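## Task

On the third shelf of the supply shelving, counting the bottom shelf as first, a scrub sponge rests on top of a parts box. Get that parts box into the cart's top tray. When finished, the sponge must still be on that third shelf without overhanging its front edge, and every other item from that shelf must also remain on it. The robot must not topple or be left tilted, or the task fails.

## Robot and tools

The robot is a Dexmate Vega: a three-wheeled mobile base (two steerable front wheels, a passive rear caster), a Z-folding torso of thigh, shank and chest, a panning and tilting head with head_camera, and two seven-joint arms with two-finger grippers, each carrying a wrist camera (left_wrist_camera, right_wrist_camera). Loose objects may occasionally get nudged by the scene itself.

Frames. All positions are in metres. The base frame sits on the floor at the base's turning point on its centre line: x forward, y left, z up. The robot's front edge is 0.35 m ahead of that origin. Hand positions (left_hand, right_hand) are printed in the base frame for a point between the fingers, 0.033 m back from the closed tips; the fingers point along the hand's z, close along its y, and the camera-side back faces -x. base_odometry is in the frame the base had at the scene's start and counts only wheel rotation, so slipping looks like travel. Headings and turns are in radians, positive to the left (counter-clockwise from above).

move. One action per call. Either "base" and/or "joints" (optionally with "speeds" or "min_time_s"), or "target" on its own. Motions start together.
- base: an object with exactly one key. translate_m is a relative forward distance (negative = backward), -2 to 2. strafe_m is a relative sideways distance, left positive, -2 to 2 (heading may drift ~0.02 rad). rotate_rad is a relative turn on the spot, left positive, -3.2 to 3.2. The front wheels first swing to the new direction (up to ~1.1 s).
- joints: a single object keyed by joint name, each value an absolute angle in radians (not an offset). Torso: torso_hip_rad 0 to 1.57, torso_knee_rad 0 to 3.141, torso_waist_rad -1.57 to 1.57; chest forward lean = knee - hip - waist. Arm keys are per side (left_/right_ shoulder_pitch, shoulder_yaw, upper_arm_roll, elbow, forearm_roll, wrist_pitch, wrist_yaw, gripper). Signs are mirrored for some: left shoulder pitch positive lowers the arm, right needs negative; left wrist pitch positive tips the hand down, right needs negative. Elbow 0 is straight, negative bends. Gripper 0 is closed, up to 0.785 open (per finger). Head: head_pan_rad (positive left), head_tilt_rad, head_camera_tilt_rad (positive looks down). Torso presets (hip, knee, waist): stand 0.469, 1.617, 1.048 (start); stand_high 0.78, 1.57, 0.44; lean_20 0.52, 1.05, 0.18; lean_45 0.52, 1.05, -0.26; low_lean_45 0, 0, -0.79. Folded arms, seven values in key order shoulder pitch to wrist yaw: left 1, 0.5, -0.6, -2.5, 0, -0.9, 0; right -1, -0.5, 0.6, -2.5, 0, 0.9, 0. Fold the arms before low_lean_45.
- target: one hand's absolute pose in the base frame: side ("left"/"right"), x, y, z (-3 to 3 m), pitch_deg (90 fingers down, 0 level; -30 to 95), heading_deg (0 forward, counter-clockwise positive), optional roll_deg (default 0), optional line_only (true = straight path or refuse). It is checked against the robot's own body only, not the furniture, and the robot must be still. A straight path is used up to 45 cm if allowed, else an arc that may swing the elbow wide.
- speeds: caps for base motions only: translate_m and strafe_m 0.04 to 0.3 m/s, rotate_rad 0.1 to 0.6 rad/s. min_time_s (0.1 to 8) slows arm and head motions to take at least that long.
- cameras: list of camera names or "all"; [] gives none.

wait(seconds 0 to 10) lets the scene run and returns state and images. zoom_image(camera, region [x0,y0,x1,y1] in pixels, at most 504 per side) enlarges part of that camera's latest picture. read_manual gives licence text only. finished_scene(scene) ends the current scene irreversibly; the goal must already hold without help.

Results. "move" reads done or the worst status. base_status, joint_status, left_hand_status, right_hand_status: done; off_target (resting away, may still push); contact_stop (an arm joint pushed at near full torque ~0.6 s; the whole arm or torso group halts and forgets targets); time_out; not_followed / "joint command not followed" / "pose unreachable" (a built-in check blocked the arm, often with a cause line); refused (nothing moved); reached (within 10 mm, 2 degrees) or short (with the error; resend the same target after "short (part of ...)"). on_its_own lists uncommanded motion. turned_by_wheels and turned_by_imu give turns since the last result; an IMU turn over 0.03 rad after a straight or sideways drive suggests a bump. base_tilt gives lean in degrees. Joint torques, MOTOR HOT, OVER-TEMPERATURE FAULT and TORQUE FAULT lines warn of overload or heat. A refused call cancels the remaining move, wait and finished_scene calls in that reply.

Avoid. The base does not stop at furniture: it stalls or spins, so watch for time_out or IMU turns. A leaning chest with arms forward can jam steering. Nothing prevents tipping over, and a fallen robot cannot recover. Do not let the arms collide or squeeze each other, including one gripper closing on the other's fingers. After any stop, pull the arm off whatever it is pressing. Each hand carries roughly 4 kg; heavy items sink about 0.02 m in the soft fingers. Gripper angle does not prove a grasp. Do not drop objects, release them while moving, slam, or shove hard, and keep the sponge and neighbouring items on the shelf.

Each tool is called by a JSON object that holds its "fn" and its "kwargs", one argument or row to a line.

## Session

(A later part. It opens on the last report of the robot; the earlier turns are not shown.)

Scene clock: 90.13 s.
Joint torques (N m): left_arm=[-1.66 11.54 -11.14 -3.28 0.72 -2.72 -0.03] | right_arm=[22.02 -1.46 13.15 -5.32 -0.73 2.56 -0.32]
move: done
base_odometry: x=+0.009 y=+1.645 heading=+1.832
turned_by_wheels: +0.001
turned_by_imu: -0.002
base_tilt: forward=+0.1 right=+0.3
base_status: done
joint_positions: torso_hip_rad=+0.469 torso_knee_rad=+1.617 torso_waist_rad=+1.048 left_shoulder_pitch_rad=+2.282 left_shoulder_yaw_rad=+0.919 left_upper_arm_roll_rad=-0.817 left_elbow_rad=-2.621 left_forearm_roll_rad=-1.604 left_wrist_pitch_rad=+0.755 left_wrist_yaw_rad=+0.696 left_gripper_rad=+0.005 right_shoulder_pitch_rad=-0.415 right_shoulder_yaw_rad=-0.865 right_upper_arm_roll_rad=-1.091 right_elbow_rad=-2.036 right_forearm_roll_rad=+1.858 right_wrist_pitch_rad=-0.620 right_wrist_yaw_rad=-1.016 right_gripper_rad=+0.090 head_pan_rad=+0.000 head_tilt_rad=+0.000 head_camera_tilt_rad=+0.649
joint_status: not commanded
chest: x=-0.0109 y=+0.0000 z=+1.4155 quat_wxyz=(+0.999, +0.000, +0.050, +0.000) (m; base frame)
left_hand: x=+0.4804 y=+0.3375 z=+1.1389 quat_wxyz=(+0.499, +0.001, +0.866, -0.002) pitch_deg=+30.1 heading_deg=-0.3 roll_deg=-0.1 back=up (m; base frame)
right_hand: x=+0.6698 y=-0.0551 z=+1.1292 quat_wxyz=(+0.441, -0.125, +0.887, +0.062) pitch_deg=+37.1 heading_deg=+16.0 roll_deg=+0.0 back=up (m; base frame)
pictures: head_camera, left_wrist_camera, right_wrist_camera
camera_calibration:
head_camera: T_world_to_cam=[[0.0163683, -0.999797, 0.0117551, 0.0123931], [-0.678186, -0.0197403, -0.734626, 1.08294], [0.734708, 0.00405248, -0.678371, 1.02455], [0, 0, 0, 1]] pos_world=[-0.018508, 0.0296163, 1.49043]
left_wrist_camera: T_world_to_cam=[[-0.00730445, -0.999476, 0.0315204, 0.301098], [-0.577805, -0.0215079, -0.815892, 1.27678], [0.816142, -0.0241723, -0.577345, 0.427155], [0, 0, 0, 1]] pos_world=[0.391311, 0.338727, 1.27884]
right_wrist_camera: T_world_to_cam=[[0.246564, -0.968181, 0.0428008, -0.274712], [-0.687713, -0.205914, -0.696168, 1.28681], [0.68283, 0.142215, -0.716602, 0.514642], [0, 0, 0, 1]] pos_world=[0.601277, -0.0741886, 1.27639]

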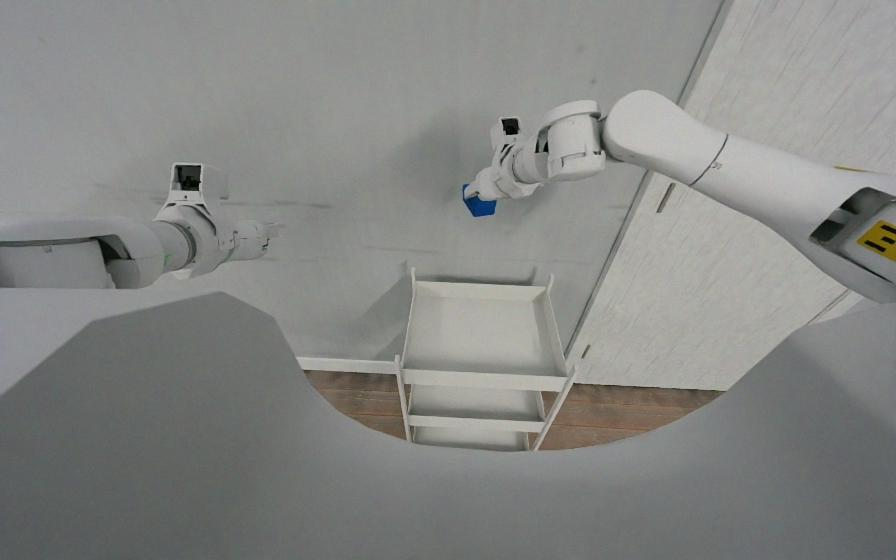

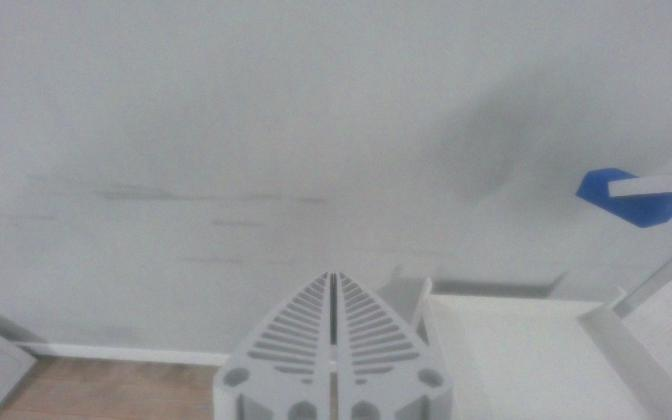

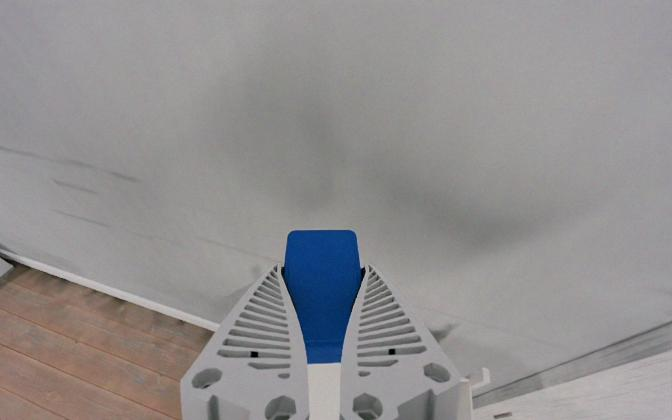

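{"fn": "move", "kwargs": {
  "target": {"side":"right","x":0.59,"y":-0.09,"z":0.81,"pitch_deg":42,"heading_deg":4,"line_only":true}
}}

Scene clock: 94.27 s.
Joint torques (N m): left_arm=[-1.66 10.88 -11.24 -4.26 0.72 -2.47 0.06] | right_arm=[11.41 1.43 4.26 -4.59 -1.27 3.33 0.34]
move: done
base_odometry: x=+0.009 y=+1.645 heading=+1.832
turned_by_wheels: +0.000
turned_by_imu: +0.001
base_tilt: forward=+0.2 right=+0.3
base_status: not commanded
joint_positions: torso_hip_rad=+0.469 torso_knee_rad=+1.617 torso_waist_rad=+1.048 left_shoulder_pitch_rad=+2.282 left_shoulder_yaw_rad=+0.919 left_upper_arm_roll_rad=-0.817 left_elbow_rad=-2.621 left_forearm_roll_rad=-1.604 left_wrist_pitch_rad=+0.755 left_wrist_yaw_rad=+0.696 left_gripper_rad=+0.005 right_shoulder_pitch_rad=-0.892 right_shoulder_yaw_rad=-0.697 right_upper_arm_roll_rad=-1.338 right_elbow_rad=-1.702 right_forearm_roll_rad=+1.355 right_wrist_pitch_rad=-0.127 right_wrist_yaw_rad=-0.918 right_gripper_rad=+0.090 head_pan_rad=+0.000 head_tilt_rad=+0.000 head_camera_tilt_rad=+0.649
joint_status: not commanded
chest: x=-0.0109 y=+0.0000 z=+1.4155 quat_wxyz=(+0.999, +0.000, +0.050, +0.000) (m; base frame)
left_hand: x=+0.4804 y=+0.3375 z=+1.1389 quat_wxyz=(+0.499, +0.001, +0.866, -0.002) pitch_deg=+30.1 heading_deg=-0.3 roll_deg=-0.1 back=up (m; base frame)
right_hand: x=+0.5912 y=-0.0899 z=+0.8127 quat_wxyz=(+0.407, -0.032, +0.913, +0.015) pitch_deg=+42.0 heading_deg=+4.1 roll_deg=+0.0 back=up (m; base frame)
right_hand_status: reached (straight line, planned for 2.2 s): 3 mm and 0.1 deg off.
pictures: head_camera, left_wrist_camera, right_wrist_camera
camera_calibration:
head_camera: T_world_to_cam=[[0.0163683, -0.999797, 0.0117551, 0.0123931], [-0.678186, -0.0197403, -0.734626, 1.08294], [0.734708, 0.00405248, -0.678371, 1.02455], [0, 0, 0, 1]] pos_world=[-0.018508, 0.0296163, 1.49043]
left_wrist_camera: T_world_to_cam=[[-0.00730445, -0.999476, 0.0315204, 0.301098], [-0.577805, -0.0215079, -0.815892, 1.27678], [0.816142, -0.0241723, -0.577345, 0.427155], [0, 0, 0, 1]] pos_world=[0.391311, 0.338727, 1.27884]
right_wrist_camera: T_world_to_cam=[[0.0442677, -0.998022, 0.044646, -0.160114], [-0.772323, -0.0625354, -0.632144, 1.01622], [0.633686, -0.00649754, -0.773563, 0.408403], [0, 0, 0, 1]] pos_world=[0.533137, -0.0935942, 0.96547]

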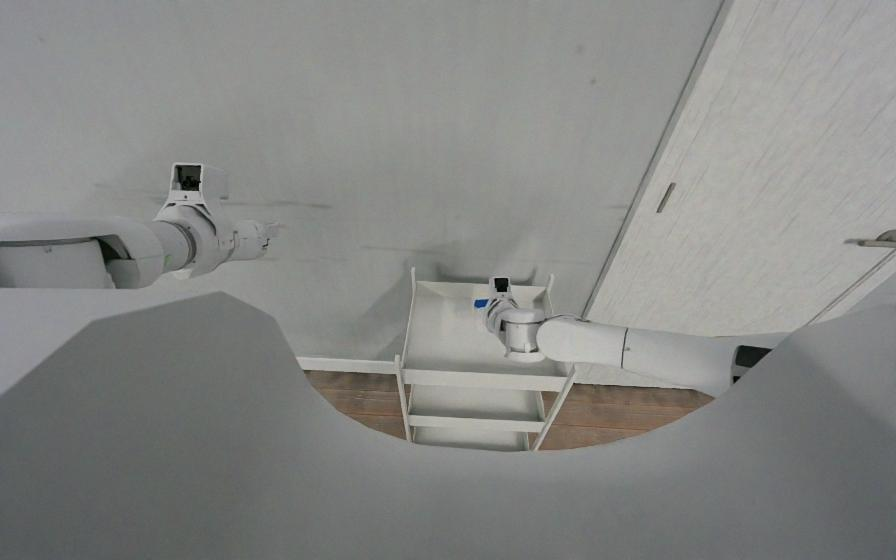

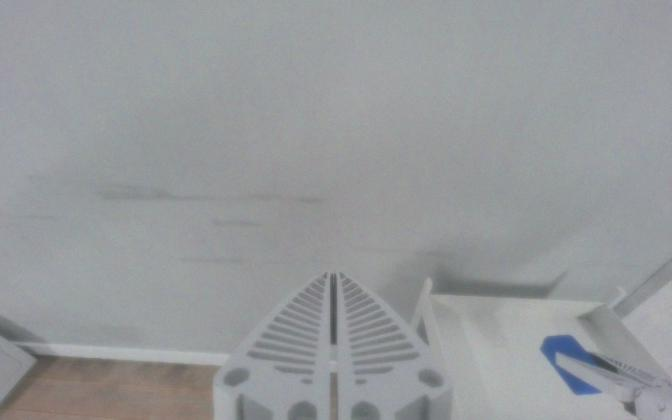

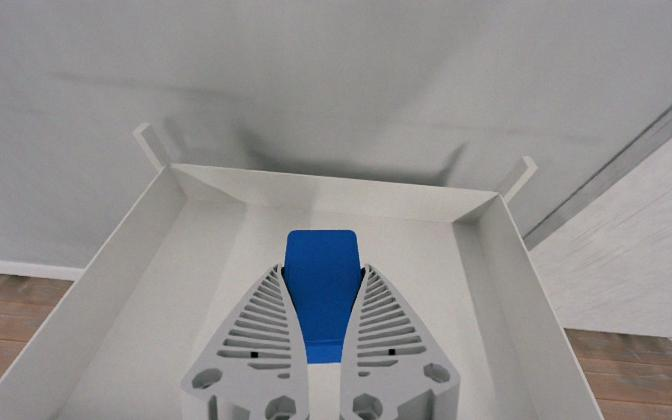

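{"fn": "move", "kwargs": {
  "target": {"side":"right","x":0.585,"y":-0.09,"z":0.727,"pitch_deg":38,"heading_deg":4,"line_only":true},
  "cameras": ["right_wrist_camera"]
}}

{"fn": "move", "kwargs": {
  "target": {"side":"right","x":0.585,"y":-0.09,"z":0.714,"pitch_deg":38,"heading_deg":4,"line_only":true},
  "cameras": ["right_wrist_camera","left_wrist_camera"]
}}

Scene clock: 97.73 s.
Joint torques (N m): left_arm=[-0.77 11.53 -11 -4.03 0.75 -3 0.05] | right_arm=[8.8 3.49 2.02 -4.08 -1.22 2.85 0.24]
move: done
base_odometry: x=+0.009 y=+1.645 heading=+1.832
turned_by_wheels: +0.000
turned_by_imu: +0.001
base_tilt: forward=+0.2 right=+0.3
base_status: not commanded
joint_positions: torso_hip_rad=+0.469 torso_knee_rad=+1.617 torso_waist_rad=+1.048 left_shoulder_pitch_rad=+2.282 left_shoulder_yaw_rad=+0.919 left_upper_arm_roll_rad=-0.817 left_elbow_rad=-2.621 left_forearm_roll_rad=-1.604 left_wrist_pitch_rad=+0.755 left_wrist_yaw_rad=+0.696 left_gripper_rad=+0.005 right_shoulder_pitch_rad=-0.999 right_shoulder_yaw_rad=-0.516 right_upper_arm_roll_rad=-1.397 right_elbow_rad=-1.304 right_forearm_roll_rad=+1.188 right_wrist_pitch_rad=+0.114 right_wrist_yaw_rad=-0.730 right_gripper_rad=+0.090 head_pan_rad=+0.000 head_tilt_rad=+0.000 head_camera_tilt_rad=+0.649
joint_status: not commanded
chest: x=-0.0109 y=+0.0000 z=+1.4155 quat_wxyz=(+0.999, +0.000, +0.050, +0.000) (m; base frame)
left_hand: x=+0.4804 y=+0.3375 z=+1.1389 quat_wxyz=(+0.499, +0.001, +0.866, -0.002) pitch_deg=+30.1 heading_deg=-0.3 roll_deg=-0.1 back=up (m; base frame)
right_hand: x=+0.5852 y=-0.0902 z=+0.7279 quat_wxyz=(+0.438, -0.031, +0.899, +0.015) pitch_deg=+38.1 heading_deg=+4.0 roll_deg=+0.0 back=up (m; base frame)
right_hand_status: reached (straight line, planned for 1.6 s): 1 mm and 0.1 deg off.
pictures: right_wrist_camera
camera_calibration:
right_wrist_camera: T_world_to_cam=[[0.0397671, -0.99828, 0.043066, -0.152529], [-0.727419, -0.058472, -0.683698, 0.969571], [0.68504, -0.00413832, -0.728493, 0.284069], [0, 0, 0, 1]] pos_world=[0.516751, -0.0943983, 0.876405]

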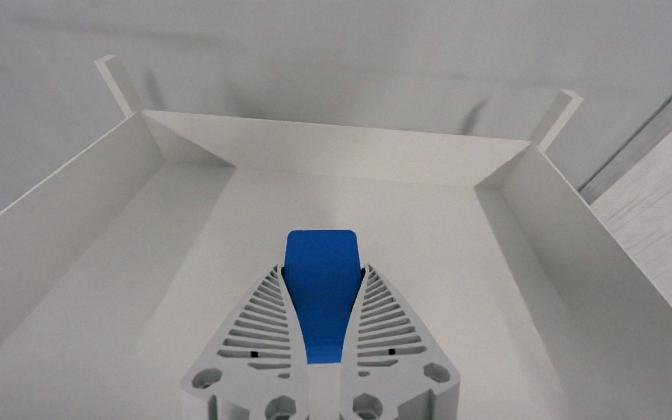

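Scene clock: 99.43 s.
Joint torques (N m): left_arm=[-1.1 11.19 -10.82 -3.7 0.79 -2.6 0.07] | right_arm=[2.72 1.75 0.26 0.42 -0.16 0.14 0.23]
move: done
base_odometry: x=+0.009 y=+1.645 heading=+1.832
turned_by_wheels: +0.000
turned_by_imu: +0.000
base_tilt: forward=+0.1 right=+0.3
base_status: not commanded
joint_positions: torso_hip_rad=+0.469 torso_knee_rad=+1.617 torso_waist_rad=+1.048 left_shoulder_pitch_rad=+2.282 left_shoulder_yaw_rad=+0.919 left_upper_arm_roll_rad=-0.817 left_elbow_rad=-2.621 left_forearm_roll_rad=-1.604 left_wrist_pitch_rad=+0.755 left_wrist_yaw_rad=+0.696 left_gripper_rad=+0.005 right_shoulder_pitch_rad=-1.008 right_shoulder_yaw_rad=-0.477 right_upper_arm_roll_rad=-1.399 right_elbow_rad=-1.225 right_forearm_roll_rad=+1.180 right_wrist_pitch_rad=+0.141 right_wrist_yaw_rad=-0.694 right_gripper_rad=+0.090 head_pan_rad=+0.000 head_tilt_rad=+0.000 head_camera_tilt_rad=+0.649
joint_status: not commanded
chest: x=-0.0111 y=+0.0000 z=+1.4155 quat_wxyz=(+0.999, +0.000, +0.050, +0.000) (m; base frame)
left_hand: x=+0.4803 y=+0.3375 z=+1.1390 quat_wxyz=(+0.499, +0.001, +0.866, -0.002) pitch_deg=+30.1 heading_deg=-0.3 roll_deg=-0.1 back=up (m; base frame)
right_hand: x=+0.5855 y=-0.0900 z=+0.7156 quat_wxyz=(+0.439, -0.031, +0.898, +0.015) pitch_deg=+37.9 heading_deg=+4.0 roll_deg=+0.0 back=up (m; base frame)
right_hand_status: reached (straight line, planned for 0.6 s): 2 mm and 0.1 deg off.
pictures: left_wrist_camera, right_wrist_camera
camera_calibration:
left_wrist_camera: T_world_to_cam=[[-0.00731185, -0.999476, 0.0315191, 0.301099], [-0.577576, -0.0215094, -0.816053, 1.27692], [0.816304, -0.0241716, -0.577117, 0.426939], [0, 0, 0, 1]] pos_world=[0.391211, 0.338727, 1.27894]
right_wrist_camera: T_world_to_cam=[[0.0400883, -0.998282, 0.0427216, -0.15176], [-0.725894, -0.0584781, -0.685317, 0.961637], [0.686638, -0.00353819, -0.726991, 0.272897], [0, 0, 0, 1]] pos_world=[0.516749, -0.0942992, 0.863903]

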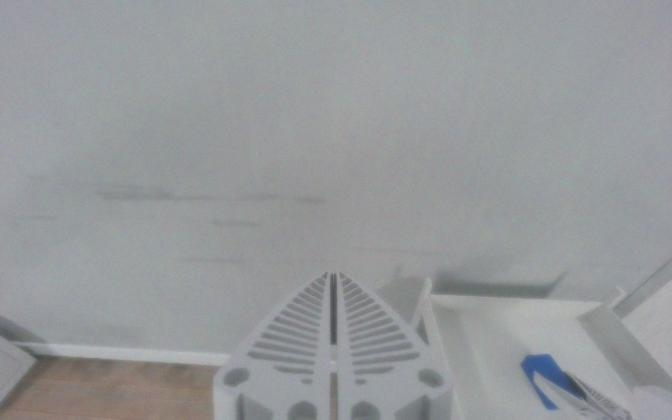

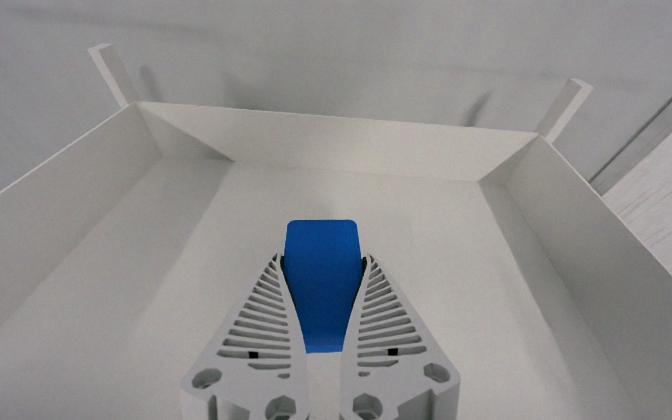

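In contact (box shifted in the fingers, torque dropped). Release and lift straight.

{"fn": "move", "kwargs": {
  "joints": {"right_gripper_rad":0.4},
  "cameras": ["right_wrist_camera"]
}}

{"fn": "move", "kwargs": {
  "target": {"side":"right","x":0.56,"y":-0.09,"z":0.79,"pitch_deg":40,"heading_deg":4,"line_only":true},
  "cameras": ["right_wrist_camera"]
}}

Scene clock: 100.57 s.
Joint torques (N m): left_arm=[-0.26 10.61 -10.89 -3.94 0.73 -2.59 0.11] | right_arm=[9.01 3.28 2.33 -2.94 -1.11 2.61 0.1]
move: done
base_odometry: x=+0.009 y=+1.645 heading=+1.832
turned_by_wheels: +0.000
turned_by_imu: +0.000
base_tilt: forward=+0.1 right=+0.3
base_status: not commanded
joint_positions: torso_hip_rad=+0.469 torso_knee_rad=+1.617 torso_waist_rad=+1.048 left_shoulder_pitch_rad=+2.282 left_shoulder_yaw_rad=+0.919 left_upper_arm_roll_rad=-0.817 left_elbow_rad=-2.621 left_forearm_roll_rad=-1.604 left_wrist_pitch_rad=+0.755 left_wrist_yaw_rad=+0.696 left_gripper_rad=+0.005 right_shoulder_pitch_rad=-1.008 right_shoulder_yaw_rad=-0.475 right_upper_arm_roll_rad=-1.400 right_elbow_rad=-1.220 right_forearm_roll_rad=+1.179 right_wrist_pitch_rad=+0.142 right_wrist_yaw_rad=-0.692 right_gripper_rad=+0.400 head_pan_rad=+0.000 head_tilt_rad=+0.000 head_camera_tilt_rad=+0.649
joint_status: all done
chest: x=-0.0111 y=+0.0000 z=+1.4155 quat_wxyz=(+0.999, +0.000, +0.050, +0.000) (m; base frame)
left_hand: x=+0.4803 y=+0.3375 z=+1.1390 quat_wxyz=(+0.499, +0.001, +0.866, -0.002) pitch_deg=+30.1 heading_deg=-0.3 roll_deg=-0.1 back=up (m; base frame)
right_hand: x=+0.5850 y=-0.0901 z=+0.7143 quat_wxyz=(+0.438, -0.031, +0.898, +0.015) pitch_deg=+38.0 heading_deg=+4.0 roll_deg=+0.0 back=up (m; base frame)
pictures: right_wrist_camera
camera_calibration:
right_wrist_camera: T_world_to_cam=[[0.0402789, -0.998252, 0.0432491, -0.152343], [-0.726516, -0.0589753, -0.684614, 0.960193], [0.685968, -0.00384567, -0.727622, 0.273019], [0, 0, 0, 1]] pos_world=[0.51645, -0.0943987, 0.862604]

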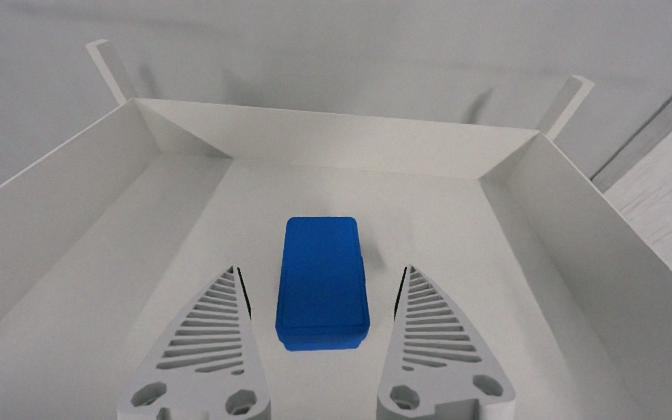

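Scene clock: 103.97 s.
Joint torques (N m): left_arm=[-1.33 11.03 -10.93 -4.41 0.85 -2.51 0.11] | right_arm=[17.05 -3.08 9.47 -8.83 -0.72 1.9 -0.41]
move: done
base_odometry: x=+0.009 y=+1.645 heading=+1.832
turned_by_wheels: +0.000
turned_by_imu: +0.001
base_tilt: forward=+0.1 right=+0.3
base_status: not commanded
joint_positions: torso_hip_rad=+0.469 torso_knee_rad=+1.617 torso_waist_rad=+1.048 left_shoulder_pitch_rad=+2.282 left_shoulder_yaw_rad=+0.919 left_upper_arm_roll_rad=-0.817 left_elbow_rad=-2.621 left_forearm_roll_rad=-1.604 left_wrist_pitch_rad=+0.755 left_wrist_yaw_rad=+0.696 left_gripper_rad=+0.005 right_shoulder_pitch_rad=-0.975 right_shoulder_yaw_rad=-0.701 right_upper_arm_roll_rad=-1.378 right_elbow_rad=-1.698 right_forearm_roll_rad=+1.255 right_wrist_pitch_rad=-0.018 right_wrist_yaw_rad=-0.919 right_gripper_rad=+0.400 head_pan_rad=+0.000 head_tilt_rad=+0.000 head_camera_tilt_rad=+0.649
joint_status: not commanded
chest: x=-0.0111 y=+0.0000 z=+1.4155 quat_wxyz=(+0.999, +0.000, +0.050, +0.000) (m; base frame)
left_hand: x=+0.4803 y=+0.3375 z=+1.1390 quat_wxyz=(+0.499, +0.001, +0.866, -0.002) pitch_deg=+30.1 heading_deg=-0.3 roll_deg=-0.1 back=up (m; base frame)
right_hand: x=+0.5599 y=-0.0900 z=+0.7884 quat_wxyz=(+0.422, -0.032, +0.906, +0.015) pitch_deg=+40.0 heading_deg=+4.0 roll_deg=+0.0 back=up (m; base frame)
right_hand_status: reached (straight line, planned for 1.8 s): 2 mm and 0.0 deg off.
pictures: right_wrist_camera
camera_calibration:
right_wrist_camera: T_world_to_cam=[[0.0421381, -0.998125, 0.0443874, -0.156331], [-0.750404, -0.060949, -0.658163, 0.98503], [0.659635, -0.00557468, -0.751565, 0.37773], [0, 0, 0, 1]] pos_world=[0.496594, -0.0938958, 0.939139]

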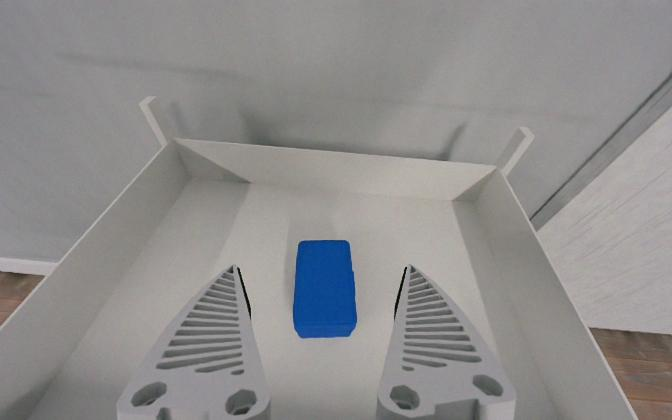

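{"fn": "finished_scene", "kwargs": {
  "scene": 3
}}

The scene is finished: the task was done.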